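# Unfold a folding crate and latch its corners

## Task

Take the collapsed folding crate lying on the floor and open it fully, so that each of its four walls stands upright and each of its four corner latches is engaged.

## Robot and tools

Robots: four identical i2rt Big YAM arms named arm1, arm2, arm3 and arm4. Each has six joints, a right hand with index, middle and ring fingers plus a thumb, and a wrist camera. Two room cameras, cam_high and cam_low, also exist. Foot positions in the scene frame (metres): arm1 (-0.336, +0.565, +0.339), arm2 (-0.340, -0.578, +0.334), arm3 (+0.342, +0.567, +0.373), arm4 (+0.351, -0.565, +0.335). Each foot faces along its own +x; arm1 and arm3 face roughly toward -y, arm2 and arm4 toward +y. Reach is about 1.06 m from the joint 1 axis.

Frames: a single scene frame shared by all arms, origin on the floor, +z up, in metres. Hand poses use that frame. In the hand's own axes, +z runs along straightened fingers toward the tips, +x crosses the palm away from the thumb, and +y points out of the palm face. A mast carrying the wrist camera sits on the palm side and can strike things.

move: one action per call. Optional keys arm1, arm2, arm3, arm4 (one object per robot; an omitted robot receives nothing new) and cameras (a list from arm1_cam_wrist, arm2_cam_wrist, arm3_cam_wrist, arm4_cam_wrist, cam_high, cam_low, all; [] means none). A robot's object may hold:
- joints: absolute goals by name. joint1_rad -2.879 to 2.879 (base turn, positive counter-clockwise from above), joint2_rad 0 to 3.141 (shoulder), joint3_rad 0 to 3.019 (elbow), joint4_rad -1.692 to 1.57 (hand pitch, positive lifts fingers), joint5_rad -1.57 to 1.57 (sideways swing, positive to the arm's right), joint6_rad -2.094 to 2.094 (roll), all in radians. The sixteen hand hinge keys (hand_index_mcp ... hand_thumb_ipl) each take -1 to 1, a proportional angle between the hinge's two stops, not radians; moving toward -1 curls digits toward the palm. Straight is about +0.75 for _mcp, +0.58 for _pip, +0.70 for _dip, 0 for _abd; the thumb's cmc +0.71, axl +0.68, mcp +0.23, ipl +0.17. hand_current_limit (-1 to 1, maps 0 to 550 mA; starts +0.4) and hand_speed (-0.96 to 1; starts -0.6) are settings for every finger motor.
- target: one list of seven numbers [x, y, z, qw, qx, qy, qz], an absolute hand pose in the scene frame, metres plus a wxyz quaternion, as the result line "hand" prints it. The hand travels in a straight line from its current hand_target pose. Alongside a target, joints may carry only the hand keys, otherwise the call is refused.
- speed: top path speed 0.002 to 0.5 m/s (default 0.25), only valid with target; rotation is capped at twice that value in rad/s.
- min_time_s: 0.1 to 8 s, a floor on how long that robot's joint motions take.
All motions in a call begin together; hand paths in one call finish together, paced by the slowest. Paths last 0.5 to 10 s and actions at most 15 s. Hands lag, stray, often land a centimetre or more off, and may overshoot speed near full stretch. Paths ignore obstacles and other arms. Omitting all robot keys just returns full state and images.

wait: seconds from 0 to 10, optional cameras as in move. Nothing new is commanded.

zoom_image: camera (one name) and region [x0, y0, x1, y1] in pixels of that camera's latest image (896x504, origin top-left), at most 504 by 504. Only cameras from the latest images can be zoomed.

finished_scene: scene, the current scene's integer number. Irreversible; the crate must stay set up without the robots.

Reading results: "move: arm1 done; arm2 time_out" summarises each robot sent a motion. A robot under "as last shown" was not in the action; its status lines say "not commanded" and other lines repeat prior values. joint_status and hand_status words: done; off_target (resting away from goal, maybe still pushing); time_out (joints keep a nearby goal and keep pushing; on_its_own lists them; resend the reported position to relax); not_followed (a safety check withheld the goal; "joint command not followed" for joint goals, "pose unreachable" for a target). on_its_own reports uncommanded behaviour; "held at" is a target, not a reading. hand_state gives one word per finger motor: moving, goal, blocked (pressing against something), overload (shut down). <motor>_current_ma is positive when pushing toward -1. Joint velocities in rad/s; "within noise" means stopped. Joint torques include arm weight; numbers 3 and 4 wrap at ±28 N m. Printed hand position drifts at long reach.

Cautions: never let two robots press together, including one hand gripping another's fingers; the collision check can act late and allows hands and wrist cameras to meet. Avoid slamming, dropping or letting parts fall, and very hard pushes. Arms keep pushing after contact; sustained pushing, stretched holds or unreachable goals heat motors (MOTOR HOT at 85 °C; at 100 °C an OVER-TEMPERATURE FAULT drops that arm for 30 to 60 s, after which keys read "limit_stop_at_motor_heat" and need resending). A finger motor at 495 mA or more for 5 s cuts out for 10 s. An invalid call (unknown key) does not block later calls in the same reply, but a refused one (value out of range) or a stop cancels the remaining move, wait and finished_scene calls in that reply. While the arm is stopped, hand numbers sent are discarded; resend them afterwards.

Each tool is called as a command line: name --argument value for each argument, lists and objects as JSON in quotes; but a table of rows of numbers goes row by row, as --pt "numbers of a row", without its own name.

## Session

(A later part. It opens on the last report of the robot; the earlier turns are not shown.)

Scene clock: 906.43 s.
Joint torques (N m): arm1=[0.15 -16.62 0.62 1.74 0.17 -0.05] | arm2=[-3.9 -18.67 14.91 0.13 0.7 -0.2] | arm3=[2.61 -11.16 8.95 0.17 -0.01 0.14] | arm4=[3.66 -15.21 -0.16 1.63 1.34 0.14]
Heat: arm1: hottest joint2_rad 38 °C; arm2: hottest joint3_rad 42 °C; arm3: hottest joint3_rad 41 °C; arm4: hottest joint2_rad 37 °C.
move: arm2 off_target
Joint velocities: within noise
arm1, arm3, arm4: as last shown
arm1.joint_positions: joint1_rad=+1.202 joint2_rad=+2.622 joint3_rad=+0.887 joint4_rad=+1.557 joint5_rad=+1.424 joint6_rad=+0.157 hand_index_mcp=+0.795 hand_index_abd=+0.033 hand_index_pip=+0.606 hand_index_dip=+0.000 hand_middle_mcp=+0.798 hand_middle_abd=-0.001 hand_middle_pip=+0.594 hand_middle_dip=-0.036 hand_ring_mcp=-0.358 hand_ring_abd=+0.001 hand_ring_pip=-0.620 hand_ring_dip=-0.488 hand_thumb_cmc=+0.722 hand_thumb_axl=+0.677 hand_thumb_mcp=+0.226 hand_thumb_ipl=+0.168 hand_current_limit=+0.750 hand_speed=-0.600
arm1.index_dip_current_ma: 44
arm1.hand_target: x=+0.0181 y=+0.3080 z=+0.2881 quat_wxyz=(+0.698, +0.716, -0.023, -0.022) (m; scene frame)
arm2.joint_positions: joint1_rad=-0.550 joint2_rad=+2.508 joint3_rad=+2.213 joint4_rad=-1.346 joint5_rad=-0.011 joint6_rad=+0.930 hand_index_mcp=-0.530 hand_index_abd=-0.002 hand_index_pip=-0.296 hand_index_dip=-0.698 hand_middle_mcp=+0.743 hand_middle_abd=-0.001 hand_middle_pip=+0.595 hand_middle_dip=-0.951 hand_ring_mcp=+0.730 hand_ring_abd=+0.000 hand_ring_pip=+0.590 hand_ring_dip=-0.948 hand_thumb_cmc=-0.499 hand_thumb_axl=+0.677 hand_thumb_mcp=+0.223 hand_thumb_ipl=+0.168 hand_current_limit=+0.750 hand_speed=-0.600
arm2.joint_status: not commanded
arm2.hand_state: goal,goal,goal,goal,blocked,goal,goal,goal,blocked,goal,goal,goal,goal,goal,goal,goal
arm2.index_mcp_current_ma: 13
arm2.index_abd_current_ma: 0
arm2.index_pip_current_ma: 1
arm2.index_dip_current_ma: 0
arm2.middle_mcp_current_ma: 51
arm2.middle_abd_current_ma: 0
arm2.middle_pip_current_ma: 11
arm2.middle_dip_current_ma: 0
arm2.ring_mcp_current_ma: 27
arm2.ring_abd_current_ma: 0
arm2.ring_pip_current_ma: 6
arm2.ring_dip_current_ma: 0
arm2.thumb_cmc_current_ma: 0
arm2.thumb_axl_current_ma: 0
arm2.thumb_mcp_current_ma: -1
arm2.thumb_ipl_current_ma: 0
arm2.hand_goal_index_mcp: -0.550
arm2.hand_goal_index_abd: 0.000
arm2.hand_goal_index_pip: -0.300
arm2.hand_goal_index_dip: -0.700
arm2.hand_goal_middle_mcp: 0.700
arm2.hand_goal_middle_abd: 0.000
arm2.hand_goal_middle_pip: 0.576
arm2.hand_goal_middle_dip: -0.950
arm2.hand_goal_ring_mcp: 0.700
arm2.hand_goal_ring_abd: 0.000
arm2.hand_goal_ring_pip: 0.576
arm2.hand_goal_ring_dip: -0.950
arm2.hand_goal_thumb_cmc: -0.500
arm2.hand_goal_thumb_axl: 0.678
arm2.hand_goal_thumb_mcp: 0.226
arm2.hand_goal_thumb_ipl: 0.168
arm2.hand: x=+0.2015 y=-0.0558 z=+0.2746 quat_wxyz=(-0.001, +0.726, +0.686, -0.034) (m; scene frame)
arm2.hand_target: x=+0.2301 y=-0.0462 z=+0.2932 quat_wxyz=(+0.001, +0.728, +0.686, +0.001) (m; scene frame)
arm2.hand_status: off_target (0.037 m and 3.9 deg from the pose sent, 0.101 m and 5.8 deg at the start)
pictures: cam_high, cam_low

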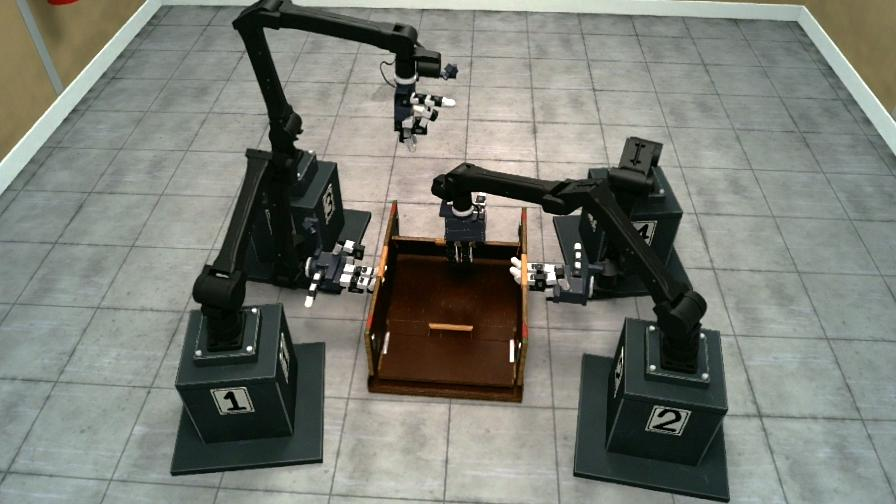

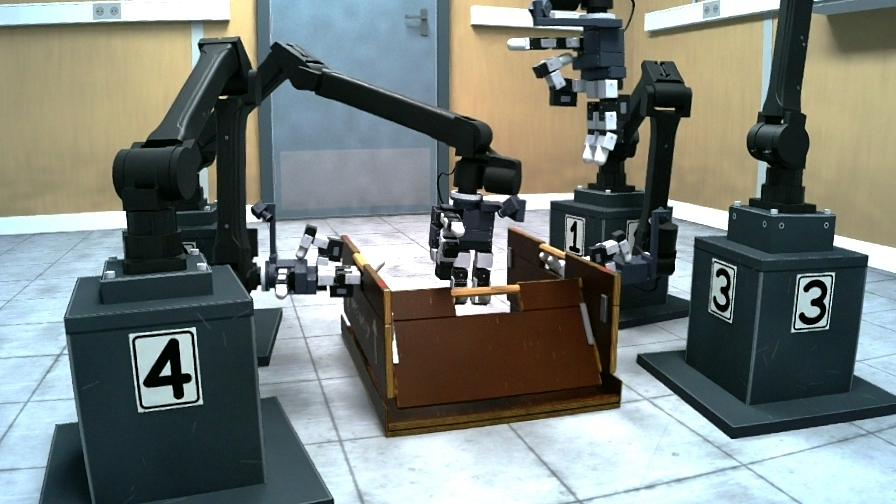

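move --arm2 '{"target": [0.262, -0.042, 0.322, 0, 0.7278, 0.6858, 0], "speed": 0.1}'

move --arm2 '{"target": [0.295, -0.044, 0.345, 0, 0.7278, 0.6858, 0], "speed": 0.1}' --cameras '["cam_low", "cam_high"]'

zoom_image --camera "cam_low" --region '[340, 210, 640, 440]'

Scene clock: 911.10 s.
Joint torques (N m): arm1=[0.21 -16.5 0.64 1.74 0.17 -0.05] | arm2=[-2.96 -19.55 15.42 0.02 0.45 -0.21] | arm3=[2.73 -11.16 8.94 0.17 0 0.14] | arm4=[3.6 -15.09 -0.16 1.58 1.36 0.15]
Heat: arm1: hottest joint2_rad 38 °C; arm2: hottest joint3_rad 43 °C; arm3: hottest joint3_rad 41 °C; arm4: hottest joint2_rad 37 °C.
move: arm2 off_target
Joint velocities: within noise
arm1, arm3, arm4: as last shown
arm1.joint_positions: joint1_rad=+1.202 joint2_rad=+2.622 joint3_rad=+0.887 joint4_rad=+1.557 joint5_rad=+1.424 joint6_rad=+0.157 hand_index_mcp=+0.795 hand_index_abd=+0.033 hand_index_pip=+0.606 hand_index_dip=-0.001 hand_middle_mcp=+0.798 hand_middle_abd=-0.001 hand_middle_pip=+0.594 hand_middle_dip=-0.036 hand_ring_mcp=-0.358 hand_ring_abd=+0.001 hand_ring_pip=-0.620 hand_ring_dip=-0.488 hand_thumb_cmc=+0.722 hand_thumb_axl=+0.677 hand_thumb_mcp=+0.226 hand_thumb_ipl=+0.168 hand_current_limit=+0.750 hand_speed=-0.600
arm1.index_dip_current_ma: 42
arm1.hand_target: x=+0.0181 y=+0.3080 z=+0.2881 quat_wxyz=(+0.698, +0.716, -0.024, -0.022) (m; scene frame)
arm2.joint_positions: joint1_rad=-0.590 joint2_rad=+2.595 joint3_rad=+2.452 joint4_rad=-1.497 joint5_rad=-0.006 joint6_rad=+0.903 hand_index_mcp=-0.530 hand_index_abd=-0.002 hand_index_pip=-0.296 hand_index_dip=-0.698 hand_middle_mcp=+0.729 hand_middle_abd=+0.000 hand_middle_pip=+0.595 hand_middle_dip=-0.945 hand_ring_mcp=+0.723 hand_ring_abd=+0.001 hand_ring_pip=+0.590 hand_ring_dip=-0.940 hand_thumb_cmc=-0.499 hand_thumb_axl=+0.677 hand_thumb_mcp=+0.223 hand_thumb_ipl=+0.168 hand_current_limit=+0.750 hand_speed=-0.600
arm2.joint_status: not commanded
arm2.hand_state: goal,goal,goal,goal,blocked,goal,goal,goal,blocked,goal,goal,goal,goal,goal,goal,goal
arm2.index_mcp_current_ma: 13
arm2.index_abd_current_ma: 0
arm2.index_pip_current_ma: 1
arm2.index_dip_current_ma: 0
arm2.middle_mcp_current_ma: 25
arm2.middle_abd_current_ma: 0
arm2.middle_pip_current_ma: 11
arm2.middle_dip_current_ma: 1
arm2.ring_mcp_current_ma: 17
arm2.ring_abd_current_ma: 0
arm2.ring_pip_current_ma: 6
arm2.ring_dip_current_ma: 4
arm2.thumb_cmc_current_ma: 0
arm2.thumb_axl_current_ma: 0
arm2.thumb_mcp_current_ma: -1
arm2.thumb_ipl_current_ma: 0
arm2.hand_goal_index_mcp: -0.550
arm2.hand_goal_index_abd: 0.000
arm2.hand_goal_index_pip: -0.300
arm2.hand_goal_index_dip: -0.700
arm2.hand_goal_middle_mcp: 0.700
arm2.hand_goal_middle_abd: 0.000
arm2.hand_goal_middle_pip: 0.576
arm2.hand_goal_middle_dip: -0.950
arm2.hand_goal_ring_mcp: 0.700
arm2.hand_goal_ring_abd: 0.000
arm2.hand_goal_ring_pip: 0.576
arm2.hand_goal_ring_dip: -0.950
arm2.hand_goal_thumb_cmc: -0.500
arm2.hand_goal_thumb_axl: 0.678
arm2.hand_goal_thumb_mcp: 0.226
arm2.hand_goal_thumb_ipl: 0.168
arm2.hand: x=+0.2408 y=-0.0563 z=+0.3017 quat_wxyz=(+0.001, +0.730, +0.682, -0.033) (m; scene frame)
arm2.hand_target: x=+0.2602 y=-0.0437 z=+0.3232 quat_wxyz=(+0.000, +0.728, +0.686, +0.001) (m; scene frame)
arm2.hand_status: off_target (0.033 m and 3.8 deg from the pose sent, 0.078 m and 3.9 deg at the start)
pictures: none

Scene clock: 912.90 s.
Joint torques (N m): arm1=[0.21 -16.56 0.61 1.73 0.17 -0.05] | arm2=[-3.14 -20.6 16.5 -0.29 0.46 -0.26] | arm3=[2.67 -11.16 8.95 0.17 -0.01 0.14] | arm4=[3.49 -15.21 -0.18 1.66 1.35 0.15]
Heat: arm1: hottest joint2_rad 38 °C; arm2: hottest joint3_rad 43 °C; arm3: hottest joint3_rad 41 °C; arm4: hottest joint2_rad 37 °C.
move: arm2 off_target
Joint velocities: within noise
arm1, arm3, arm4: as last shown
arm1.joint_positions: joint1_rad=+1.202 joint2_rad=+2.622 joint3_rad=+0.887 joint4_rad=+1.557 joint5_rad=+1.424 joint6_rad=+0.157 hand_index_mcp=+0.795 hand_index_abd=+0.033 hand_index_pip=+0.606 hand_index_dip=-0.002 hand_middle_mcp=+0.798 hand_middle_abd=-0.001 hand_middle_pip=+0.594 hand_middle_dip=-0.036 hand_ring_mcp=-0.358 hand_ring_abd=+0.001 hand_ring_pip=-0.620 hand_ring_dip=-0.488 hand_thumb_cmc=+0.722 hand_thumb_axl=+0.677 hand_thumb_mcp=+0.226 hand_thumb_ipl=+0.168 hand_current_limit=+0.750 hand_speed=-0.600
arm1.index_dip_current_ma: 41
arm2.joint_positions: joint1_rad=-0.620 joint2_rad=+2.770 joint3_rad=+2.837 joint4_rad=-1.694 joint5_rad=-0.005 joint6_rad=+0.867 hand_index_mcp=-0.530 hand_index_abd=-0.002 hand_index_pip=-0.296 hand_index_dip=-0.698 hand_middle_mcp=+0.727 hand_middle_abd=+0.006 hand_middle_pip=+0.595 hand_middle_dip=-0.952 hand_ring_mcp=+0.729 hand_ring_abd=+0.007 hand_ring_pip=+0.594 hand_ring_dip=-0.943 hand_thumb_cmc=-0.499 hand_thumb_axl=+0.677 hand_thumb_mcp=+0.223 hand_thumb_ipl=+0.168 hand_current_limit=+0.750 hand_speed=-0.600
arm2.joint_status: not commanded
arm2.hand_state: goal,goal,goal,goal,blocked,goal,goal,goal,blocked,goal,goal,goal,goal,goal,goal,goal
arm2.index_mcp_current_ma: 13
arm2.index_abd_current_ma: 0
arm2.index_pip_current_ma: 1
arm2.index_dip_current_ma: 0
arm2.middle_mcp_current_ma: 23
arm2.middle_abd_current_ma: 1
arm2.middle_pip_current_ma: 11
arm2.middle_dip_current_ma: 0
arm2.ring_mcp_current_ma: 25
arm2.ring_abd_current_ma: 1
arm2.ring_pip_current_ma: 10
arm2.ring_dip_current_ma: 2
arm2.thumb_cmc_current_ma: 0
arm2.thumb_axl_current_ma: 0
arm2.thumb_mcp_current_ma: -1
arm2.thumb_ipl_current_ma: 0
arm2.hand_goal_index_mcp: -0.550
arm2.hand_goal_index_abd: 0.000
arm2.hand_goal_index_pip: -0.300
arm2.hand_goal_index_dip: -0.700
arm2.hand_goal_middle_mcp: 0.700
arm2.hand_goal_middle_abd: 0.000
arm2.hand_goal_middle_pip: 0.576
arm2.hand_goal_middle_dip: -0.950
arm2.hand_goal_ring_mcp: 0.700
arm2.hand_goal_ring_abd: 0.000
arm2.hand_goal_ring_pip: 0.576
arm2.hand_goal_ring_dip: -0.950
arm2.hand_goal_thumb_cmc: -0.500
arm2.hand_goal_thumb_axl: 0.678
arm2.hand_goal_thumb_mcp: 0.226
arm2.hand_goal_thumb_ipl: 0.168
arm2.hand: x=+0.2747 y=-0.0537 z=+0.3167 quat_wxyz=(+0.000, +0.729, +0.684, -0.027) (m; scene frame)
arm2.hand_target: x=+0.2923 y=-0.0466 z=+0.3455 quat_wxyz=(+0.001, +0.725, +0.688, +0.012) (m; scene frame)
arm2.hand_status: off_target (0.036 m and 3.1 deg from the pose sent, 0.071 m and 3.8 deg at the start; a joint's target at an end of its range on 19 of 54 steps)
pictures: cam_high, cam_low

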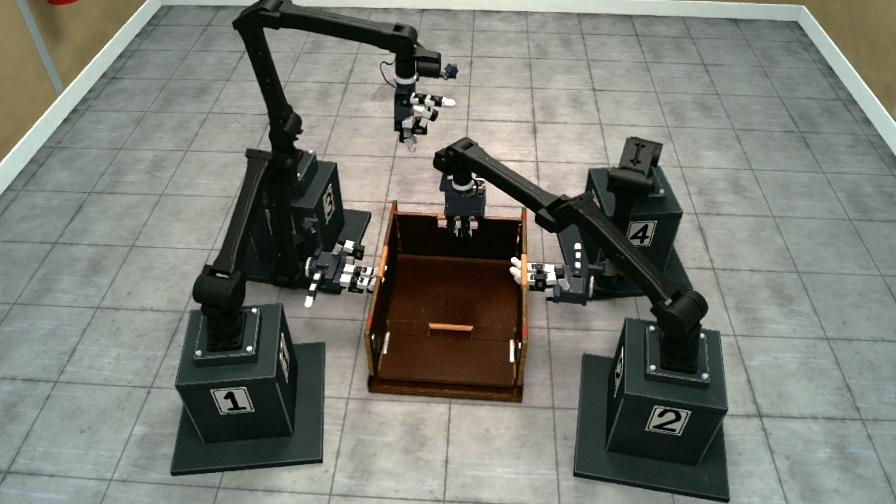

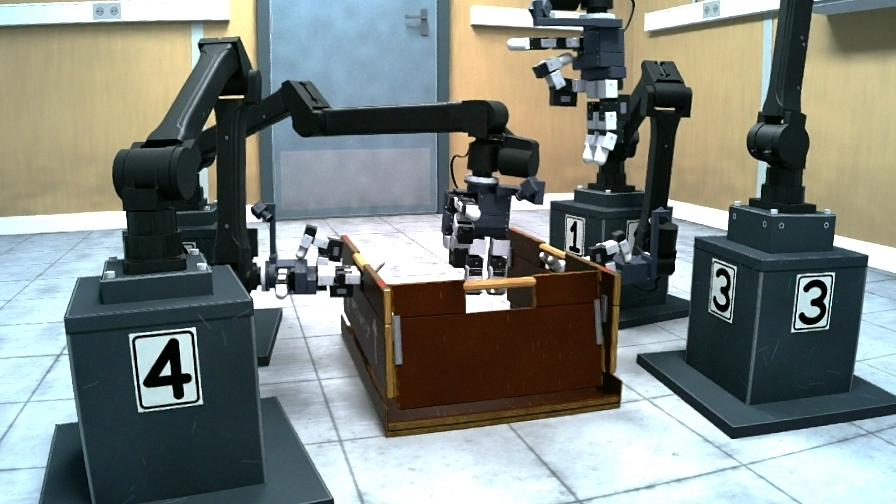

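Scaled by 1.680.

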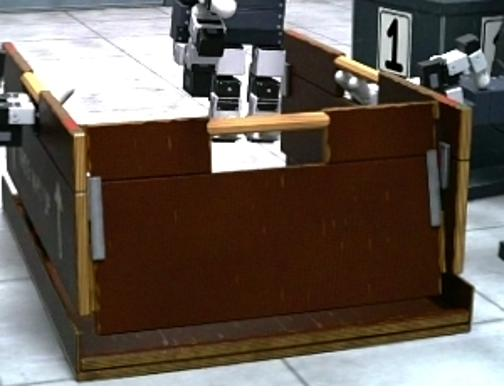

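move --arm2 '{"target": [0.326, -0.046, 0.366, 0.095, 0.7216, 0.6799, 0.0895], "speed": 0.12}' --cameras '["cam_low", "cam_high"]'

zoom_image --camera "cam_low" --region '[340, 210, 640, 440]'

Scene clock: 918.23 s.
Joint torques (N m): arm1=[0.15 -16.56 0.65 1.72 0.17 -0.05] | arm2=[-3.14 -24.35 9.83 2.15 1.13 -0.22] | arm3=[2.67 -11.11 8.95 0.14 -0.01 0.14] | arm4=[3.49 -15.38 -0.17 1.59 1.35 0.15]
Heat: arm1: hottest joint2_rad 38 °C; arm2: hottest joint3_rad 45 °C; arm3: hottest joint3_rad 41 °C; arm4: hottest joint2_rad 37 °C.
move: arm2 off_target
Joint velocities: within noise
arm1, arm3: as last shown
arm1.index_dip_current_ma: 40
arm1.hand: x=+0.0191 y=+0.3106 z=+0.2906 quat_wxyz=(+0.697, +0.716, -0.016, -0.026) (m; scene frame)
arm1.hand_target: x=+0.0180 y=+0.3081 z=+0.2880 quat_wxyz=(+0.698, +0.716, -0.023, -0.022) (m; scene frame)
arm2.joint_positions: joint1_rad=-0.610 joint2_rad=+2.663 joint3_rad=+2.600 joint4_rad=-1.431 joint5_rad=+0.182 joint6_rad=+0.867 hand_index_mcp=-0.530 hand_index_abd=-0.002 hand_index_pip=-0.297 hand_index_dip=-0.698 hand_middle_mcp=+0.732 hand_middle_abd=+0.005 hand_middle_pip=+0.593 hand_middle_dip=-0.956 hand_ring_mcp=+0.734 hand_ring_abd=+0.007 hand_ring_pip=+0.592 hand_ring_dip=-0.953 hand_thumb_cmc=-0.499 hand_thumb_axl=+0.677 hand_thumb_mcp=+0.223 hand_thumb_ipl=+0.168 hand_current_limit=+0.750 hand_speed=-0.600
arm2.joint_status: not commanded
arm2.hand_state: goal,goal,goal,goal,blocked,goal,goal,goal,blocked,goal,goal,goal,goal,goal,goal,goal
arm2.index_mcp_current_ma: 13
arm2.index_abd_current_ma: 0
arm2.index_pip_current_ma: 1
arm2.index_dip_current_ma: 0
arm2.middle_mcp_current_ma: 30
arm2.middle_abd_current_ma: 1
arm2.middle_pip_current_ma: 9
arm2.middle_dip_current_ma: -2
arm2.ring_mcp_current_ma: 33
arm2.ring_abd_current_ma: 1
arm2.ring_pip_current_ma: 8
arm2.ring_dip_current_ma: 0
arm2.thumb_cmc_current_ma: 0
arm2.thumb_axl_current_ma: 0
arm2.thumb_mcp_current_ma: -1
arm2.thumb_ipl_current_ma: 0
arm2.hand_goal_index_mcp: -0.550
arm2.hand_goal_index_abd: 0.000
arm2.hand_goal_index_pip: -0.300
arm2.hand_goal_index_dip: -0.700
arm2.hand_goal_middle_mcp: 0.700
arm2.hand_goal_middle_abd: 0.000
arm2.hand_goal_middle_pip: 0.576
arm2.hand_goal_middle_dip: -0.950
arm2.hand_goal_ring_mcp: 0.700
arm2.hand_goal_ring_abd: 0.000
arm2.hand_goal_ring_pip: 0.576
arm2.hand_goal_ring_dip: -0.950
arm2.hand_goal_thumb_cmc: -0.500
arm2.hand_goal_thumb_axl: 0.678
arm2.hand_goal_thumb_mcp: 0.226
arm2.hand_goal_thumb_ipl: 0.168
arm2.hand: x=+0.3063 y=-0.0526 z=+0.3301 quat_wxyz=(+0.089, +0.724, +0.683, +0.045) (m; scene frame)
arm2.hand_target: x=+0.3243 y=-0.0475 z=+0.3667 quat_wxyz=(+0.096, +0.722, +0.679, +0.088) (m; scene frame)
arm2.hand_status: off_target (0.041 m and 5.2 deg from the pose sent, 0.071 m and 17.3 deg at the start)
arm4.joint_positions: joint1_rad=+1.126 joint2_rad=+2.556 joint3_rad=+0.844 joint4_rad=+1.557 joint5_rad=+1.347 joint6_rad=+0.159 hand_index_mcp=+0.768 hand_index_abd=-0.033 hand_index_pip=+0.586 hand_index_dip=-0.027 hand_middle_mcp=+0.772 hand_middle_abd=+0.000 hand_middle_pip=+0.583 hand_middle_dip=-0.047 hand_ring_mcp=-0.358 hand_ring_abd=+0.002 hand_ring_pip=-0.620 hand_ring_dip=-0.493 hand_thumb_cmc=+0.720 hand_thumb_axl=+0.677 hand_thumb_mcp=+0.224 hand_thumb_ipl=+0.168 hand_current_limit=+0.750 hand_speed=-0.600
arm4.joint_status: not commanded
arm4.hand_state: goal,blocked,goal,blocked,goal,goal,goal,goal,goal,goal,goal,goal,goal,goal,goal,goal
arm4.index_mcp_current_ma: 6
arm4.index_abd_current_ma: -18
arm4.index_pip_current_ma: 2
arm4.index_dip_current_ma: 12
arm4.middle_mcp_current_ma: 9
arm4.middle_abd_current_ma: 0
arm4.middle_pip_current_ma: 1
arm4.middle_dip_current_ma: 0
arm4.ring_mcp_current_ma: 0
arm4.ring_abd_current_ma: 0
arm4.ring_pip_current_ma: 0
arm4.ring_dip_current_ma: 0
arm4.thumb_cmc_current_ma: 1
arm4.thumb_axl_current_ma: 0
arm4.thumb_mcp_current_ma: 0
arm4.thumb_ipl_current_ma: 0
arm4.hand_goal_index_mcp: 0.754
arm4.hand_goal_index_abd: 0.000
arm4.hand_goal_index_pip: 0.576
arm4.hand_goal_index_dip: -0.050
arm4.hand_goal_middle_mcp: 0.754
arm4.hand_goal_middle_abd: 0.000
arm4.hand_goal_middle_pip: 0.576
arm4.hand_goal_middle_dip: -0.050
arm4.hand_goal_ring_mcp: -0.360
arm4.hand_goal_ring_abd: 0.000
arm4.hand_goal_ring_pip: -0.620
arm4.hand_goal_ring_dip: -0.490
arm4.hand_goal_thumb_cmc: 0.714
arm4.hand_goal_thumb_axl: 0.678
arm4.hand_goal_thumb_mcp: 0.226
arm4.hand_goal_thumb_ipl: 0.168
arm4.hand: x=+0.0150 y=-0.2699 z=+0.3050 quat_wxyz=(+0.032, +0.033, +0.717, +0.695) (m; scene frame)
arm4.hand_target: x=+0.0105 y=-0.2910 z=+0.2983 quat_wxyz=(+0.023, +0.024, +0.717, +0.696) (m; scene frame)
arm4.hand_status: not commanded
pictures: cam_high, cam_low

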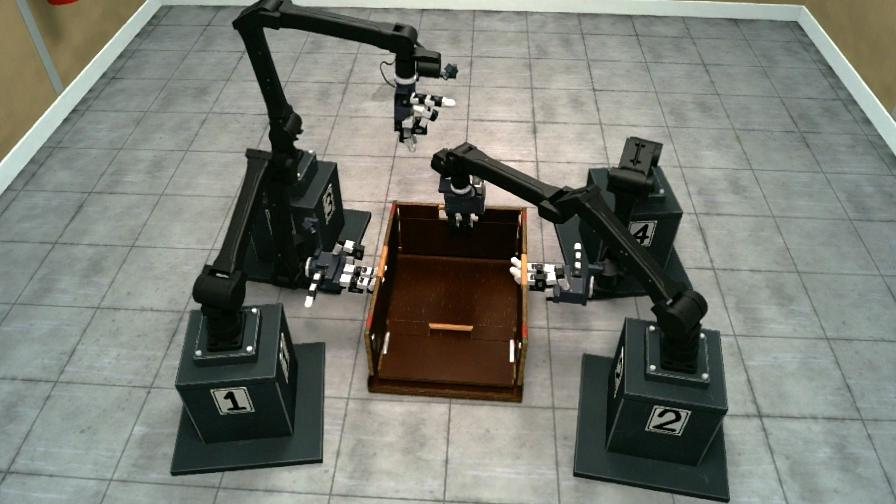

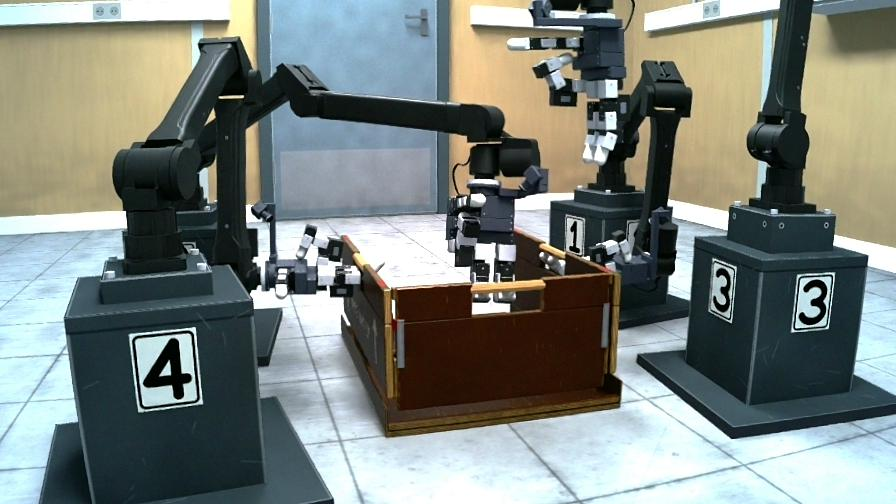

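Scaled by 1.680.

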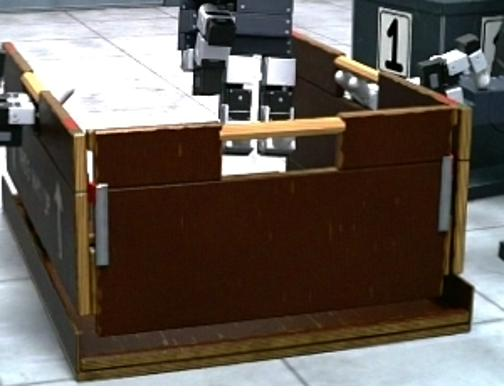

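move --arm2 '{"target": [0.375, -0.050, 0.386, 0.1884, 0.703, 0.6624, 0.1775], "speed": 0.12}' --cameras '["cam_low", "cam_high"]'

zoom_image --camera "cam_low" --region '[340, 210, 640, 440]'

zoom_image --camera "cam_high" --region '[360, 180, 540, 300]'

Scene clock: 923.47 s.
Joint torques (N m): arm1=[0.09 -16.56 0.65 1.72 0.17 -0.05] | arm2=[-6.48 -24.12 11.17 3.92 1.74 0.03] | arm3=[2.61 -11.16 8.92 0.16 0 0.14] | arm4=[3.43 -15.15 -0.14 1.61 1.34 0.13]
Heat: arm1: hottest joint2_rad 38 °C; arm2: hottest joint3_rad 44 °C; arm3: hottest joint3_rad 41 °C; arm4: hottest joint2_rad 37 °C.
move: arm2 off_target
Joint velocities: within noise
arm1, arm4: as last shown
arm2.joint_positions: joint1_rad=-0.586 joint2_rad=+2.621 joint3_rad=+2.441 joint4_rad=-1.176 joint5_rad=+0.361 joint6_rad=+0.777 hand_index_mcp=-0.532 hand_index_abd=-0.002 hand_index_pip=-0.297 hand_index_dip=-0.698 hand_middle_mcp=+0.797 hand_middle_abd=+0.001 hand_middle_pip=+0.617 hand_middle_dip=-0.931 hand_ring_mcp=+0.775 hand_ring_abd=+0.027 hand_ring_pip=+0.597 hand_ring_dip=-0.960 hand_thumb_cmc=-0.499 hand_thumb_axl=+0.677 hand_thumb_mcp=+0.223 hand_thumb_ipl=+0.168 hand_current_limit=+0.750 hand_speed=-0.600
arm2.joint_status: not commanded
arm2.hand_state: goal,goal,goal,goal,blocked,goal,blocked,goal,blocked,blocked,blocked,goal,goal,goal,goal,goal
arm2.index_mcp_current_ma: 11
arm2.index_abd_current_ma: 0
arm2.index_pip_current_ma: 0
arm2.index_dip_current_ma: 0
arm2.middle_mcp_current_ma: 206
arm2.middle_abd_current_ma: 0
arm2.middle_pip_current_ma: 41
arm2.middle_dip_current_ma: 10
arm2.ring_mcp_current_ma: 131
arm2.ring_abd_current_ma: 16
arm2.ring_pip_current_ma: 13
arm2.ring_dip_current_ma: -4
arm2.thumb_cmc_current_ma: 0
arm2.thumb_axl_current_ma: 0
arm2.thumb_mcp_current_ma: -1
arm2.thumb_ipl_current_ma: 0
arm2.hand_goal_index_mcp: -0.550
arm2.hand_goal_index_abd: 0.000
arm2.hand_goal_index_pip: -0.300
arm2.hand_goal_index_dip: -0.700
arm2.hand_goal_middle_mcp: 0.700
arm2.hand_goal_middle_abd: 0.000
arm2.hand_goal_middle_pip: 0.576
arm2.hand_goal_middle_dip: -0.950
arm2.hand_goal_ring_mcp: 0.700
arm2.hand_goal_ring_abd: 0.000
arm2.hand_goal_ring_pip: 0.576
arm2.hand_goal_ring_dip: -0.950
arm2.hand_goal_thumb_cmc: -0.500
arm2.hand_goal_thumb_axl: 0.678
arm2.hand_goal_thumb_mcp: 0.226
arm2.hand_goal_thumb_ipl: 0.168
arm2.hand: x=+0.3259 y=-0.0359 z=+0.3329 quat_wxyz=(+0.177, +0.684, +0.699, +0.111) (m; scene frame)
arm2.hand_target: x=+0.3694 y=-0.0548 z=+0.3876 quat_wxyz=(+0.190, +0.704, +0.662, +0.175) (m; scene frame)
arm2.hand_status: off_target (0.074 m and 9.0 deg from the pose sent, 0.088 m and 19.3 deg at the start)
arm3.joint_positions: joint1_rad=+0.030 joint2_rad=+1.424 joint3_rad=+1.298 joint4_rad=-1.455 joint5_rad=+0.001 joint6_rad=-0.039 hand_index_mcp=-0.532 hand_index_abd=-0.003 hand_index_pip=-0.299 hand_index_dip=-0.699 hand_middle_mcp=+0.754 hand_middle_abd=+0.002 hand_middle_pip=+0.574 hand_middle_dip=+0.407 hand_ring_mcp=+0.754 hand_ring_abd=+0.003 hand_ring_pip=+0.574 hand_ring_dip=+0.407 hand_thumb_cmc=-0.501 hand_thumb_axl=+0.677 hand_thumb_mcp=+0.223 hand_thumb_ipl=+0.168 hand_current_limit=+0.750 hand_speed=-0.600
arm3.joint_status: not commanded
arm3.hand_state: goal,goal,goal,goal,goal,goal,goal,goal,goal,goal,goal,goal,goal,goal,goal,goal
arm3.index_mcp_current_ma: 11
arm3.index_abd_current_ma: 0
arm3.index_pip_current_ma: 0
arm3.index_dip_current_ma: 0
arm3.middle_mcp_current_ma: 0
arm3.middle_abd_current_ma: 0
arm3.middle_pip_current_ma: 0
arm3.middle_dip_current_ma: 0
arm3.ring_mcp_current_ma: 0
arm3.ring_abd_current_ma: 0
arm3.ring_pip_current_ma: 0
arm3.ring_dip_current_ma: 0
arm3.thumb_cmc_current_ma: 0
arm3.thumb_axl_current_ma: 0
arm3.thumb_mcp_current_ma: -1
arm3.thumb_ipl_current_ma: 0
arm3.hand_goal_index_mcp: -0.550
arm3.hand_goal_index_abd: 0.000
arm3.hand_goal_index_pip: -0.300
arm3.hand_goal_index_dip: -0.700
arm3.hand_goal_middle_mcp: 0.754
arm3.hand_goal_middle_abd: 0.000
arm3.hand_goal_middle_pip: 0.576
arm3.hand_goal_middle_dip: 0.410
arm3.hand_goal_ring_mcp: 0.754
arm3.hand_goal_ring_abd: 0.000
arm3.hand_goal_ring_pip: 0.576
arm3.hand_goal_ring_dip: 0.410
arm3.hand_goal_thumb_cmc: -0.500
arm3.hand_goal_thumb_axl: 0.678
arm3.hand_goal_thumb_mcp: 0.226
arm3.hand_goal_thumb_ipl: 0.168
arm3.hand: x=+0.2759 y=+0.0775 z=+0.5968 quat_wxyz=(+0.000, +1.000, -0.027, +0.001) (m; scene frame)
arm3.hand_target: x=+0.2799 y=+0.0800 z=+0.5999 quat_wxyz=(+0.000, +1.000, -0.030, +0.000) (m; scene frame)
arm3.hand_status: not commanded
pictures: cam_high, cam_low

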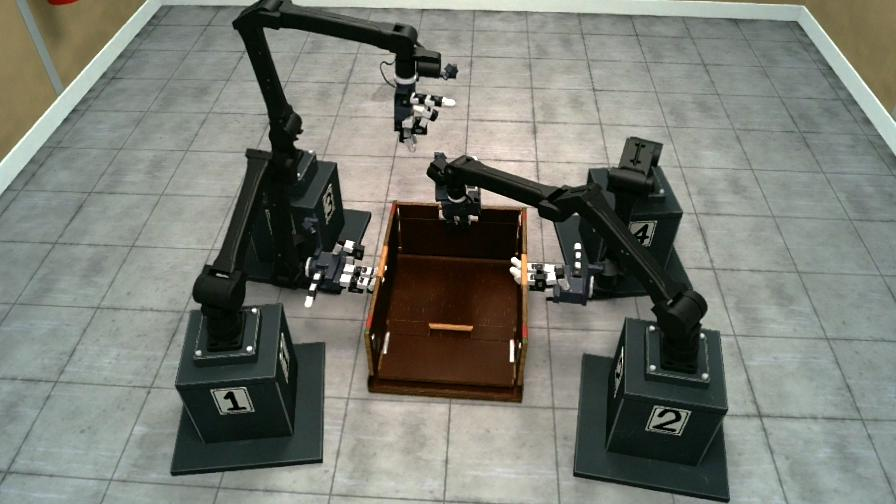

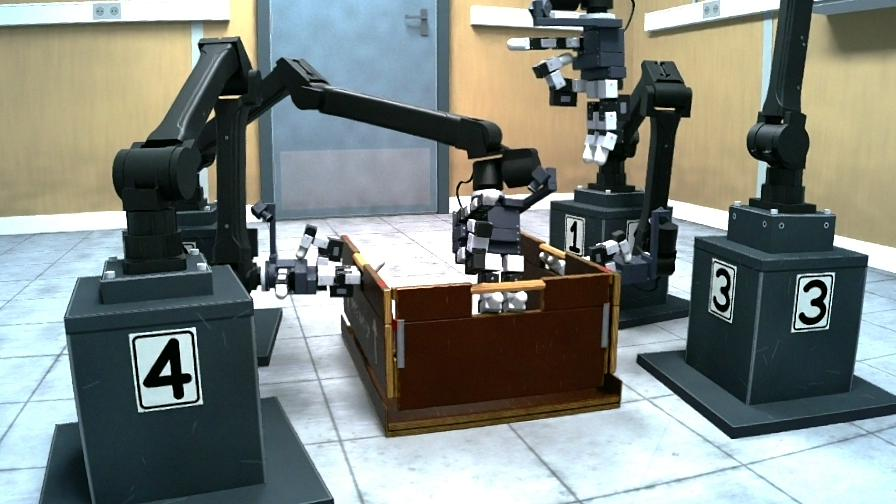

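Scaled by 1.680.

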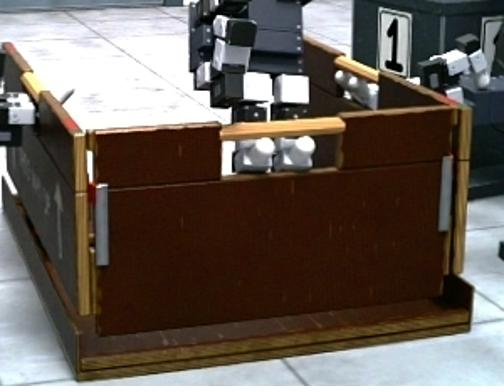

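Scaled by 2.800.

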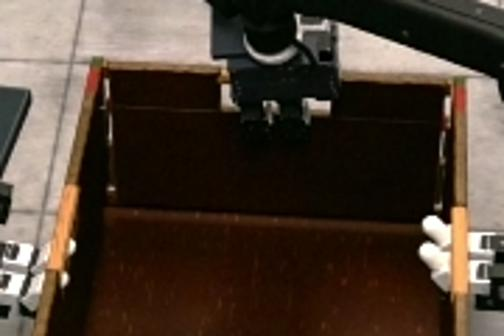

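zoom_image --camera "cam_high" --region '[490, 190, 550, 240]'

zoom_image --camera "cam_high" --region '[370, 190, 430, 240]'

zoom_image --camera "cam_low" --region '[370, 270, 430, 350]'

zoom_image --camera "cam_low" --region '[580, 250, 640, 330]'

Scaled by 8.400.

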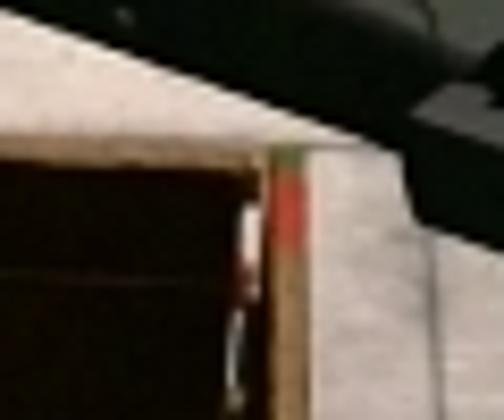

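Scaled by 8.400.

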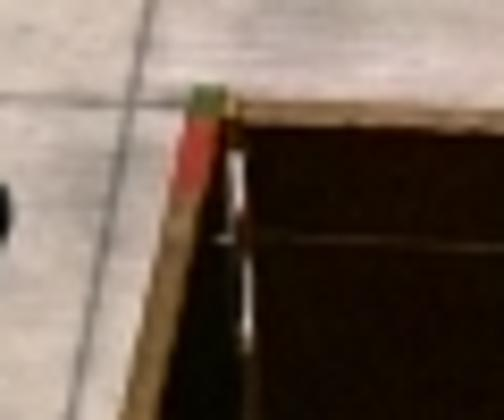

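Scaled by 6.300.

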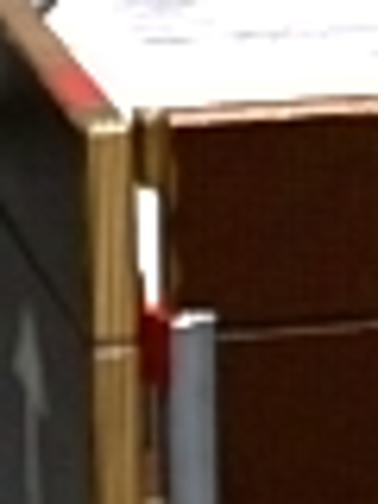

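Scaled by 6.300.

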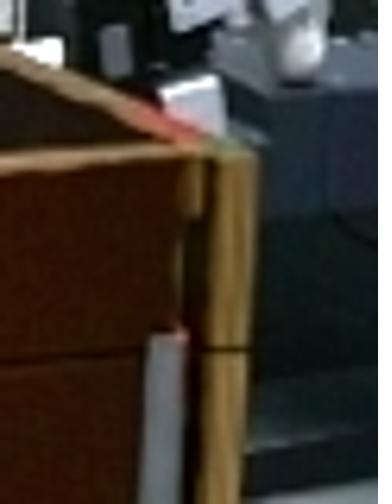

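zoom_image --camera "cam_high" --region '[350, 290, 550, 420]'

zoom_image --camera "cam_high" --region '[350, 180, 550, 310]'

Scaled by 2.520.

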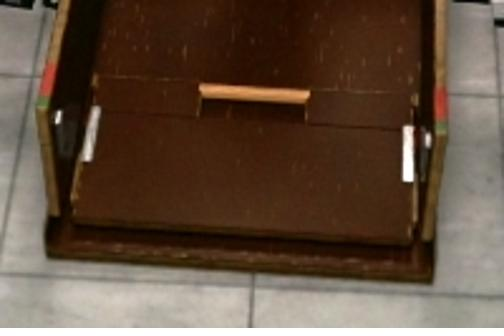

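Scaled by 2.520.

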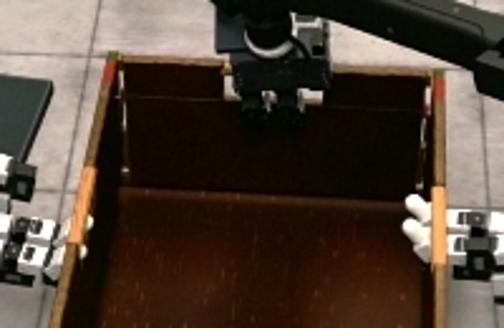

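move --arm2 '{"target": [0.330, -0.050, 0.365, 0.1884, 0.703, 0.6624, 0.1775], "speed": 0.1}'

move --arm2 '{"target": [0.300, -0.050, 0.355, 0.1884, 0.703, 0.6624, 0.1775], "speed": 0.1, "joints": {"hand_middle_dip": -0.3, "hand_ring_dip": -0.3, "hand_middle_mcp": 0.754, "hand_ring_mcp": 0.754}}' --cameras '["cam_low", "cam_high"]'

zoom_image --camera "cam_low" --region '[340, 210, 640, 440]'

Scene clock: 945.27 s.
Joint torques (N m): arm1=[0.15 -16.62 0.64 1.73 0.17 -0.05] | arm2=[-3.43 -23.71 9.35 1.61 1.61 0.43] | arm3=[2.55 -11.22 8.95 0.14 0 0.14] | arm4=[3.55 -15.27 -0.14 1.63 1.35 0.15]
Heat: arm1: hottest joint2_rad 38 °C; arm2: hottest joint3_rad 43 °C; arm3: hottest joint3_rad 41 °C; arm4: hottest joint2_rad 37 °C.
move: arm2 off_target
Joint velocities: within noise
arm1, arm3, arm4: as last shown
arm2.joint_positions: joint1_rad=-0.581 joint2_rad=+2.534 joint3_rad=+2.240 joint4_rad=-0.987 joint5_rad=+0.373 joint6_rad=+0.779 hand_index_mcp=-0.532 hand_index_abd=-0.002 hand_index_pip=-0.298 hand_index_dip=-0.698 hand_middle_mcp=+0.772 hand_middle_abd=-0.016 hand_middle_pip=+0.617 hand_middle_dip=-0.916 hand_ring_mcp=+0.774 hand_ring_abd=+0.026 hand_ring_pip=+0.597 hand_ring_dip=-0.952 hand_thumb_cmc=-0.499 hand_thumb_axl=+0.677 hand_thumb_mcp=+0.223 hand_thumb_ipl=+0.168 hand_current_limit=+0.750 hand_speed=-0.600
arm2.joint_status: not commanded
arm2.hand_state: goal,goal,goal,goal,blocked,goal,blocked,blocked,blocked,blocked,blocked,goal,goal,goal,goal,goal
arm2.index_mcp_current_ma: 11
arm2.index_abd_current_ma: 0
arm2.index_pip_current_ma: 0
arm2.index_dip_current_ma: 0
arm2.middle_mcp_current_ma: 123
arm2.middle_abd_current_ma: -6
arm2.middle_pip_current_ma: 41
arm2.middle_dip_current_ma: 30
arm2.ring_mcp_current_ma: 128
arm2.ring_abd_current_ma: 15
arm2.ring_pip_current_ma: 13
arm2.ring_dip_current_ma: 0
arm2.thumb_cmc_current_ma: 0
arm2.thumb_axl_current_ma: 0
arm2.thumb_mcp_current_ma: -1
arm2.thumb_ipl_current_ma: 0
arm2.hand_goal_index_mcp: -0.550
arm2.hand_goal_index_abd: 0.000
arm2.hand_goal_index_pip: -0.300
arm2.hand_goal_index_dip: -0.700
arm2.hand_goal_middle_mcp: 0.700
arm2.hand_goal_middle_abd: 0.000
arm2.hand_goal_middle_pip: 0.576
arm2.hand_goal_middle_dip: -0.950
arm2.hand_goal_ring_mcp: 0.700
arm2.hand_goal_ring_abd: 0.000
arm2.hand_goal_ring_pip: 0.576
arm2.hand_goal_ring_dip: -0.950
arm2.hand_goal_thumb_cmc: -0.500
arm2.hand_goal_thumb_axl: 0.678
arm2.hand_goal_thumb_mcp: 0.226
arm2.hand_goal_thumb_ipl: 0.168
arm2.on_its_own: hand_middle_mcp moved -0.025 toward your old target +0.700
arm2.hand: x=+0.3180 y=-0.0403 z=+0.3300 quat_wxyz=(+0.181, +0.684, +0.691, +0.148) (m; scene frame)
arm2.hand_target: x=+0.3298 y=-0.0498 z=+0.3645 quat_wxyz=(+0.188, +0.703, +0.663, +0.177) (m; scene frame)
arm2.hand_status: off_target (0.038 m and 5.2 deg from the pose sent, 0.035 m and 9.0 deg at the start)
pictures: none

Scene clock: 946.40 s.
Joint torques (N m): arm1=[0.03 -16.56 0.64 1.73 0.17 -0.05] | arm2=[-1.55 -21.36 8.34 1.18 0.8 0.14] | arm3=[2.61 -11.16 8.95 0.17 -0.01 0.14] | arm4=[3.49 -15.15 -0.18 1.63 1.34 0.15]
Heat: arm1: hottest joint2_rad 38 °C; arm2: hottest joint3_rad 43 °C; arm3: hottest joint3_rad 41 °C; arm4: hottest joint2_rad 37 °C.
move: arm2 done
Joint velocities: within noise
arm1, arm3, arm4: as last shown
arm2.joint_positions: joint1_rad=-0.573 joint2_rad=+2.454 joint3_rad=+2.116 joint4_rad=-0.912 joint5_rad=+0.404 joint6_rad=+0.833 hand_index_mcp=-0.533 hand_index_abd=-0.002 hand_index_pip=-0.298 hand_index_dip=-0.698 hand_middle_mcp=+0.762 hand_middle_abd=-0.002 hand_middle_pip=+0.581 hand_middle_dip=-0.299 hand_ring_mcp=+0.763 hand_ring_abd=+0.002 hand_ring_pip=+0.580 hand_ring_dip=-0.302 hand_thumb_cmc=-0.499 hand_thumb_axl=+0.677 hand_thumb_mcp=+0.223 hand_thumb_ipl=+0.168 hand_current_limit=+0.750 hand_speed=-0.600
arm2.joint_status: all done
arm2.hand_state: goal,goal,goal,goal,goal,goal,goal,goal,goal,goal,goal,goal,goal,goal,goal,goal
arm2.index_mcp_current_ma: 10
arm2.index_abd_current_ma: 0
arm2.index_pip_current_ma: 0
arm2.index_dip_current_ma: 0
arm2.middle_mcp_current_ma: 3
arm2.middle_abd_current_ma: 0
arm2.middle_pip_current_ma: 1
arm2.middle_dip_current_ma: 0
arm2.ring_mcp_current_ma: 3
arm2.ring_abd_current_ma: 0
arm2.ring_pip_current_ma: 1
arm2.ring_dip_current_ma: 0
arm2.thumb_cmc_current_ma: 0
arm2.thumb_axl_current_ma: 0
arm2.thumb_mcp_current_ma: -1
arm2.thumb_ipl_current_ma: 0
arm2.hand_goal_index_mcp: -0.550
arm2.hand_goal_index_abd: 0.000
arm2.hand_goal_index_pip: -0.300
arm2.hand_goal_index_dip: -0.700
arm2.hand_goal_middle_mcp: 0.754
arm2.hand_goal_middle_abd: 0.000
arm2.hand_goal_middle_pip: 0.576
arm2.hand_goal_middle_dip: -0.300
arm2.hand_goal_ring_mcp: 0.754
arm2.hand_goal_ring_abd: 0.000
arm2.hand_goal_ring_pip: 0.576
arm2.hand_goal_ring_dip: -0.300
arm2.hand_goal_thumb_cmc: -0.500
arm2.hand_goal_thumb_axl: 0.678
arm2.hand_goal_thumb_mcp: 0.226
arm2.hand_goal_thumb_ipl: 0.168
arm2.hand: x=+0.3057 y=-0.0533 z=+0.3480 quat_wxyz=(+0.190, +0.700, +0.668, +0.169) (m; scene frame)
arm2.hand_target: x=+0.3001 y=-0.0499 z=+0.3550 quat_wxyz=(+0.188, +0.703, +0.663, +0.177) (m; scene frame)
arm2.hand_status: done (0.010 m and 1.2 deg from the pose sent, 0.032 m and 5.2 deg at the start)
pictures: cam_high, cam_low

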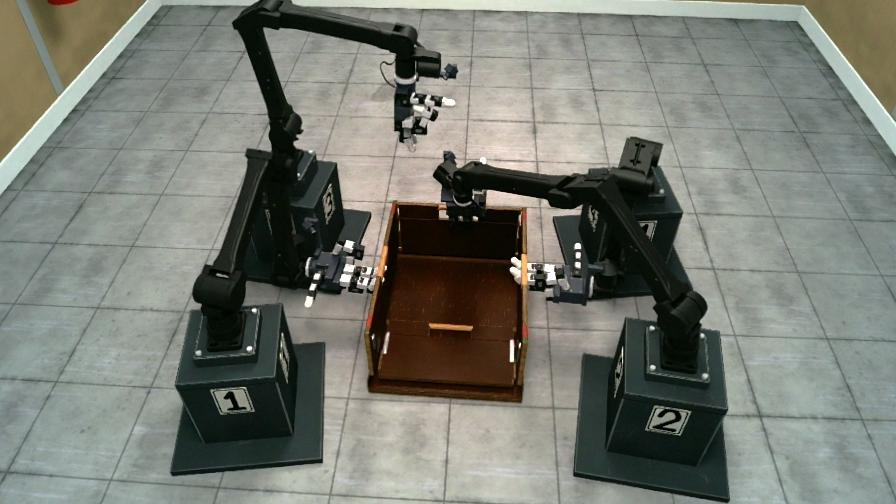

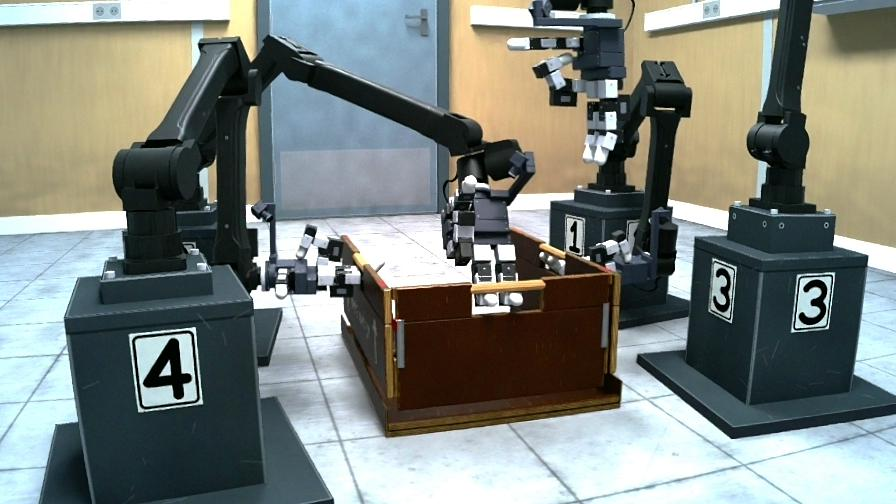

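Scaled by 1.680.

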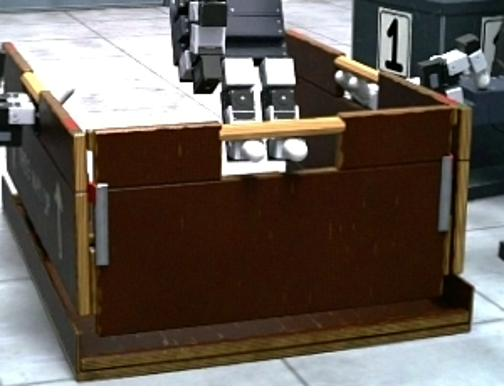

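move --arm2 '{"target": [0.295, -0.046, 0.347, 0.1884, 0.703, 0.6624, 0.1775], "speed": 0.1, "joints": {"hand_middle_dip": -0.12, "hand_ring_dip": -0.12}}'

move --arm2 '{"target": [0.220, -0.038, 0.350, 0.1884, 0.703, 0.6624, 0.1775], "speed": 0.12}' --cameras '["cam_low", "cam_high"]'

zoom_image --camera "cam_low" --region '[340, 210, 640, 440]'

Scene clock: 951.03 s.
Joint torques (N m): arm1=[0.15 -16.56 0.64 1.74 0.17 -0.05] | arm2=[-1.55 -20.66 8.03 1.21 0.8 0.13] | arm3=[2.67 -11.16 8.94 0.17 -0.01 0.14] | arm4=[3.72 -15.15 -0.17 1.65 1.36 0.14]
Heat: arm1: hottest joint2_rad 38 °C; arm2: hottest joint3_rad 42 °C; arm3: hottest joint3_rad 41 °C; arm4: hottest joint2_rad 37 °C.
move: arm2 done
Joint velocities: within noise
arm1.joint_positions: joint1_rad=+1.202 joint2_rad=+2.622 joint3_rad=+0.887 joint4_rad=+1.557 joint5_rad=+1.424 joint6_rad=+0.157 hand_index_mcp=+0.795 hand_index_abd=+0.033 hand_index_pip=+0.606 hand_index_dip=-0.002 hand_middle_mcp=+0.798 hand_middle_abd=-0.001 hand_middle_pip=+0.594 hand_middle_dip=-0.036 hand_ring_mcp=-0.358 hand_ring_abd=+0.001 hand_ring_pip=-0.620 hand_ring_dip=-0.488 hand_thumb_cmc=+0.722 hand_thumb_axl=+0.677 hand_thumb_mcp=+0.226 hand_thumb_ipl=+0.168 hand_current_limit=+0.750 hand_speed=-0.600
arm1.joint_status: not commanded
arm1.hand_state: blocked,blocked,blocked,blocked,blocked,goal,goal,goal,goal,goal,goal,goal,goal,goal,goal,goal
arm1.index_mcp_current_ma: 34
arm1.index_abd_current_ma: 16
arm1.index_pip_current_ma: 16
arm1.index_dip_current_ma: 40
arm1.middle_mcp_current_ma: 38
arm1.middle_abd_current_ma: 0
arm1.middle_pip_current_ma: 6
arm1.middle_dip_current_ma: 4
arm1.ring_mcp_current_ma: 0
arm1.ring_abd_current_ma: 0
arm1.ring_pip_current_ma: 0
arm1.ring_dip_current_ma: 0
arm1.thumb_cmc_current_ma: 1
arm1.thumb_axl_current_ma: 0
arm1.thumb_mcp_current_ma: 0
arm1.thumb_ipl_current_ma: 0
arm1.hand_goal_index_mcp: 0.754
arm1.hand_goal_index_abd: 0.000
arm1.hand_goal_index_pip: 0.576
arm1.hand_goal_index_dip: -0.050
arm1.hand_goal_middle_mcp: 0.754
arm1.hand_goal_middle_abd: 0.000
arm1.hand_goal_middle_pip: 0.576
arm1.hand_goal_middle_dip: -0.050
arm1.hand_goal_ring_mcp: -0.360
arm1.hand_goal_ring_abd: 0.000
arm1.hand_goal_ring_pip: -0.620
arm1.hand_goal_ring_dip: -0.490
arm1.hand_goal_thumb_cmc: 0.714
arm1.hand_goal_thumb_axl: 0.678
arm1.hand_goal_thumb_mcp: 0.226
arm1.hand_goal_thumb_ipl: 0.168
arm1.hand: x=+0.0191 y=+0.3106 z=+0.2906 quat_wxyz=(+0.697, +0.716, -0.016, -0.026) (m; scene frame)
arm1.hand_target: x=+0.0180 y=+0.3081 z=+0.2880 quat_wxyz=(+0.698, +0.716, -0.023, -0.022) (m; scene frame)
arm1.hand_status: not commanded
arm2.joint_positions: joint1_rad=-0.562 joint2_rad=+2.454 joint3_rad=+2.116 joint4_rad=-0.902 joint5_rad=+0.407 joint6_rad=+0.842 hand_index_mcp=-0.533 hand_index_abd=-0.002 hand_index_pip=-0.298 hand_index_dip=-0.698 hand_middle_mcp=+0.762 hand_middle_abd=-0.002 hand_middle_pip=+0.581 hand_middle_dip=-0.123 hand_ring_mcp=+0.763 hand_ring_abd=+0.002 hand_ring_pip=+0.580 hand_ring_dip=-0.122 hand_thumb_cmc=-0.499 hand_thumb_axl=+0.677 hand_thumb_mcp=+0.223 hand_thumb_ipl=+0.168 hand_current_limit=+0.750 hand_speed=-0.600
arm2.joint_status: all done
arm2.hand_state: goal,goal,goal,goal,goal,goal,goal,goal,goal,goal,goal,goal,goal,goal,goal,goal
arm2.index_mcp_current_ma: 10
arm2.index_abd_current_ma: 0
arm2.index_pip_current_ma: 0
arm2.index_dip_current_ma: 0
arm2.middle_mcp_current_ma: 3
arm2.middle_abd_current_ma: 0
arm2.middle_pip_current_ma: 1
arm2.middle_dip_current_ma: 0
arm2.ring_mcp_current_ma: 3
arm2.ring_abd_current_ma: 0
arm2.ring_pip_current_ma: 1
arm2.ring_dip_current_ma: 0
arm2.thumb_cmc_current_ma: 0
arm2.thumb_axl_current_ma: 0
arm2.thumb_mcp_current_ma: -1
arm2.thumb_ipl_current_ma: 0
arm2.hand_goal_index_mcp: -0.550
arm2.hand_goal_index_abd: 0.000
arm2.hand_goal_index_pip: -0.300
arm2.hand_goal_index_dip: -0.700
arm2.hand_goal_middle_mcp: 0.754
arm2.hand_goal_middle_abd: 0.000
arm2.hand_goal_middle_pip: 0.576
arm2.hand_goal_middle_dip: -0.120
arm2.hand_goal_ring_mcp: 0.754
arm2.hand_goal_ring_abd: 0.000
arm2.hand_goal_ring_pip: 0.576
arm2.hand_goal_ring_dip: -0.120
arm2.hand_goal_thumb_cmc: -0.500
arm2.hand_goal_thumb_axl: 0.678
arm2.hand_goal_thumb_mcp: 0.226
arm2.hand_goal_thumb_ipl: 0.168
arm2.hand: x=+0.3013 y=-0.0462 z=+0.3494 quat_wxyz=(+0.189, +0.700, +0.666, +0.176) (m; scene frame)
arm2.hand_target: x=+0.2951 y=-0.0460 z=+0.3470 quat_wxyz=(+0.188, +0.703, +0.662, +0.177) (m; scene frame)
arm2.hand_status: done (0.007 m and 0.7 deg from the pose sent, 0.013 m and 1.2 deg at the start)
arm3, arm4: as last shown
pictures: none

Scene clock: 952.47 s.
Joint torques (N m): arm1=[0.15 -16.56 0.62 1.74 0.17 -0.05] | arm2=[-2.61 -19.9 7.95 1.09 0.83 0.12] | arm3=[2.61 -11.22 8.95 0.16 0 0.14] | arm4=[3.49 -15.15 -0.21 1.66 1.36 0.14]
Heat: arm1: hottest joint2_rad 38 °C; arm2: hottest joint3_rad 42 °C; arm3: hottest joint3_rad 41 °C; arm4: hottest joint2_rad 37 °C.
move: arm2 done
Joint velocities: within noise
arm1, arm3, arm4: as last shown
arm2.joint_positions: joint1_rad=-0.462 joint2_rad=+2.347 joint3_rad=+1.908 joint4_rad=-0.849 joint5_rad=+0.435 joint6_rad=+0.935 hand_index_mcp=-0.533 hand_index_abd=-0.002 hand_index_pip=-0.298 hand_index_dip=-0.698 hand_middle_mcp=+0.762 hand_middle_abd=-0.002 hand_middle_pip=+0.581 hand_middle_dip=-0.123 hand_ring_mcp=+0.758 hand_ring_abd=+0.002 hand_ring_pip=+0.578 hand_ring_dip=-0.122 hand_thumb_cmc=-0.499 hand_thumb_axl=+0.677 hand_thumb_mcp=+0.223 hand_thumb_ipl=+0.168 hand_current_limit=+0.750 hand_speed=-0.600
arm2.joint_status: not commanded
arm2.hand_state: goal,goal,goal,goal,goal,goal,goal,goal,goal,goal,goal,goal,goal,goal,goal,goal
arm2.index_mcp_current_ma: 10
arm2.index_abd_current_ma: 0
arm2.index_pip_current_ma: 0
arm2.index_dip_current_ma: 0
arm2.middle_mcp_current_ma: 3
arm2.middle_abd_current_ma: 0
arm2.middle_pip_current_ma: 1
arm2.middle_dip_current_ma: 0
arm2.ring_mcp_current_ma: 1
arm2.ring_abd_current_ma: 0
arm2.ring_pip_current_ma: 0
arm2.ring_dip_current_ma: 0
arm2.thumb_cmc_current_ma: 0
arm2.thumb_axl_current_ma: 0
arm2.thumb_mcp_current_ma: -1
arm2.thumb_ipl_current_ma: 0
arm2.hand_goal_index_mcp: -0.550
arm2.hand_goal_index_abd: 0.000
arm2.hand_goal_index_pip: -0.300
arm2.hand_goal_index_dip: -0.700
arm2.hand_goal_middle_mcp: 0.754
arm2.hand_goal_middle_abd: 0.000
arm2.hand_goal_middle_pip: 0.576
arm2.hand_goal_middle_dip: -0.120
arm2.hand_goal_ring_mcp: 0.754
arm2.hand_goal_ring_abd: 0.000
arm2.hand_goal_ring_pip: 0.576
arm2.hand_goal_ring_dip: -0.120
arm2.hand_goal_thumb_cmc: -0.500
arm2.hand_goal_thumb_axl: 0.678
arm2.hand_goal_thumb_mcp: 0.226
arm2.hand_goal_thumb_ipl: 0.168
arm2.hand: x=+0.2193 y=-0.0328 z=+0.3463 quat_wxyz=(+0.189, +0.696, +0.671, +0.172) (m; scene frame)
arm2.hand_target: x=+0.2200 y=-0.0381 z=+0.3499 quat_wxyz=(+0.188, +0.703, +0.662, +0.177) (m; scene frame)
arm2.hand_status: done (0.006 m and 1.5 deg from the pose sent, 0.082 m and 0.7 deg at the start)
pictures: cam_high, cam_low

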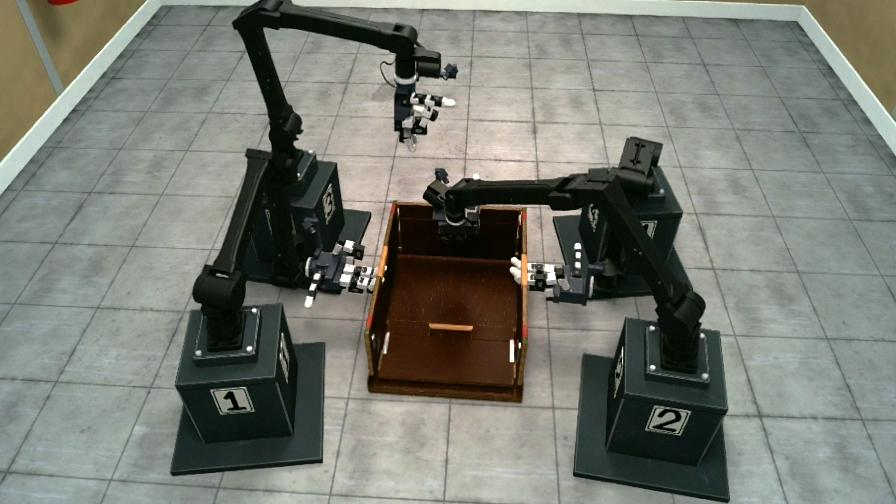

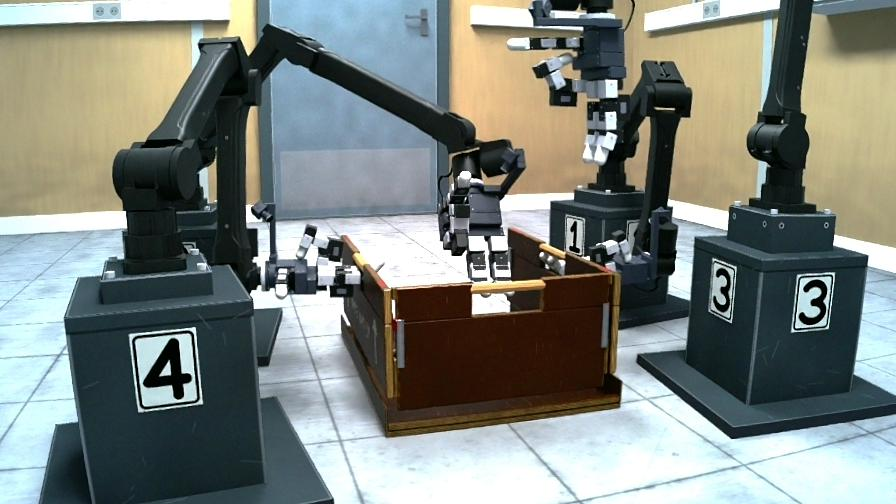

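Scaled by 1.680.

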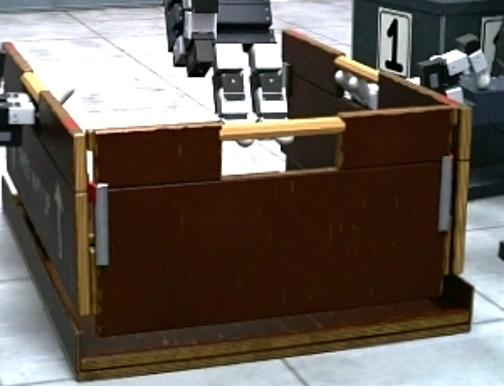

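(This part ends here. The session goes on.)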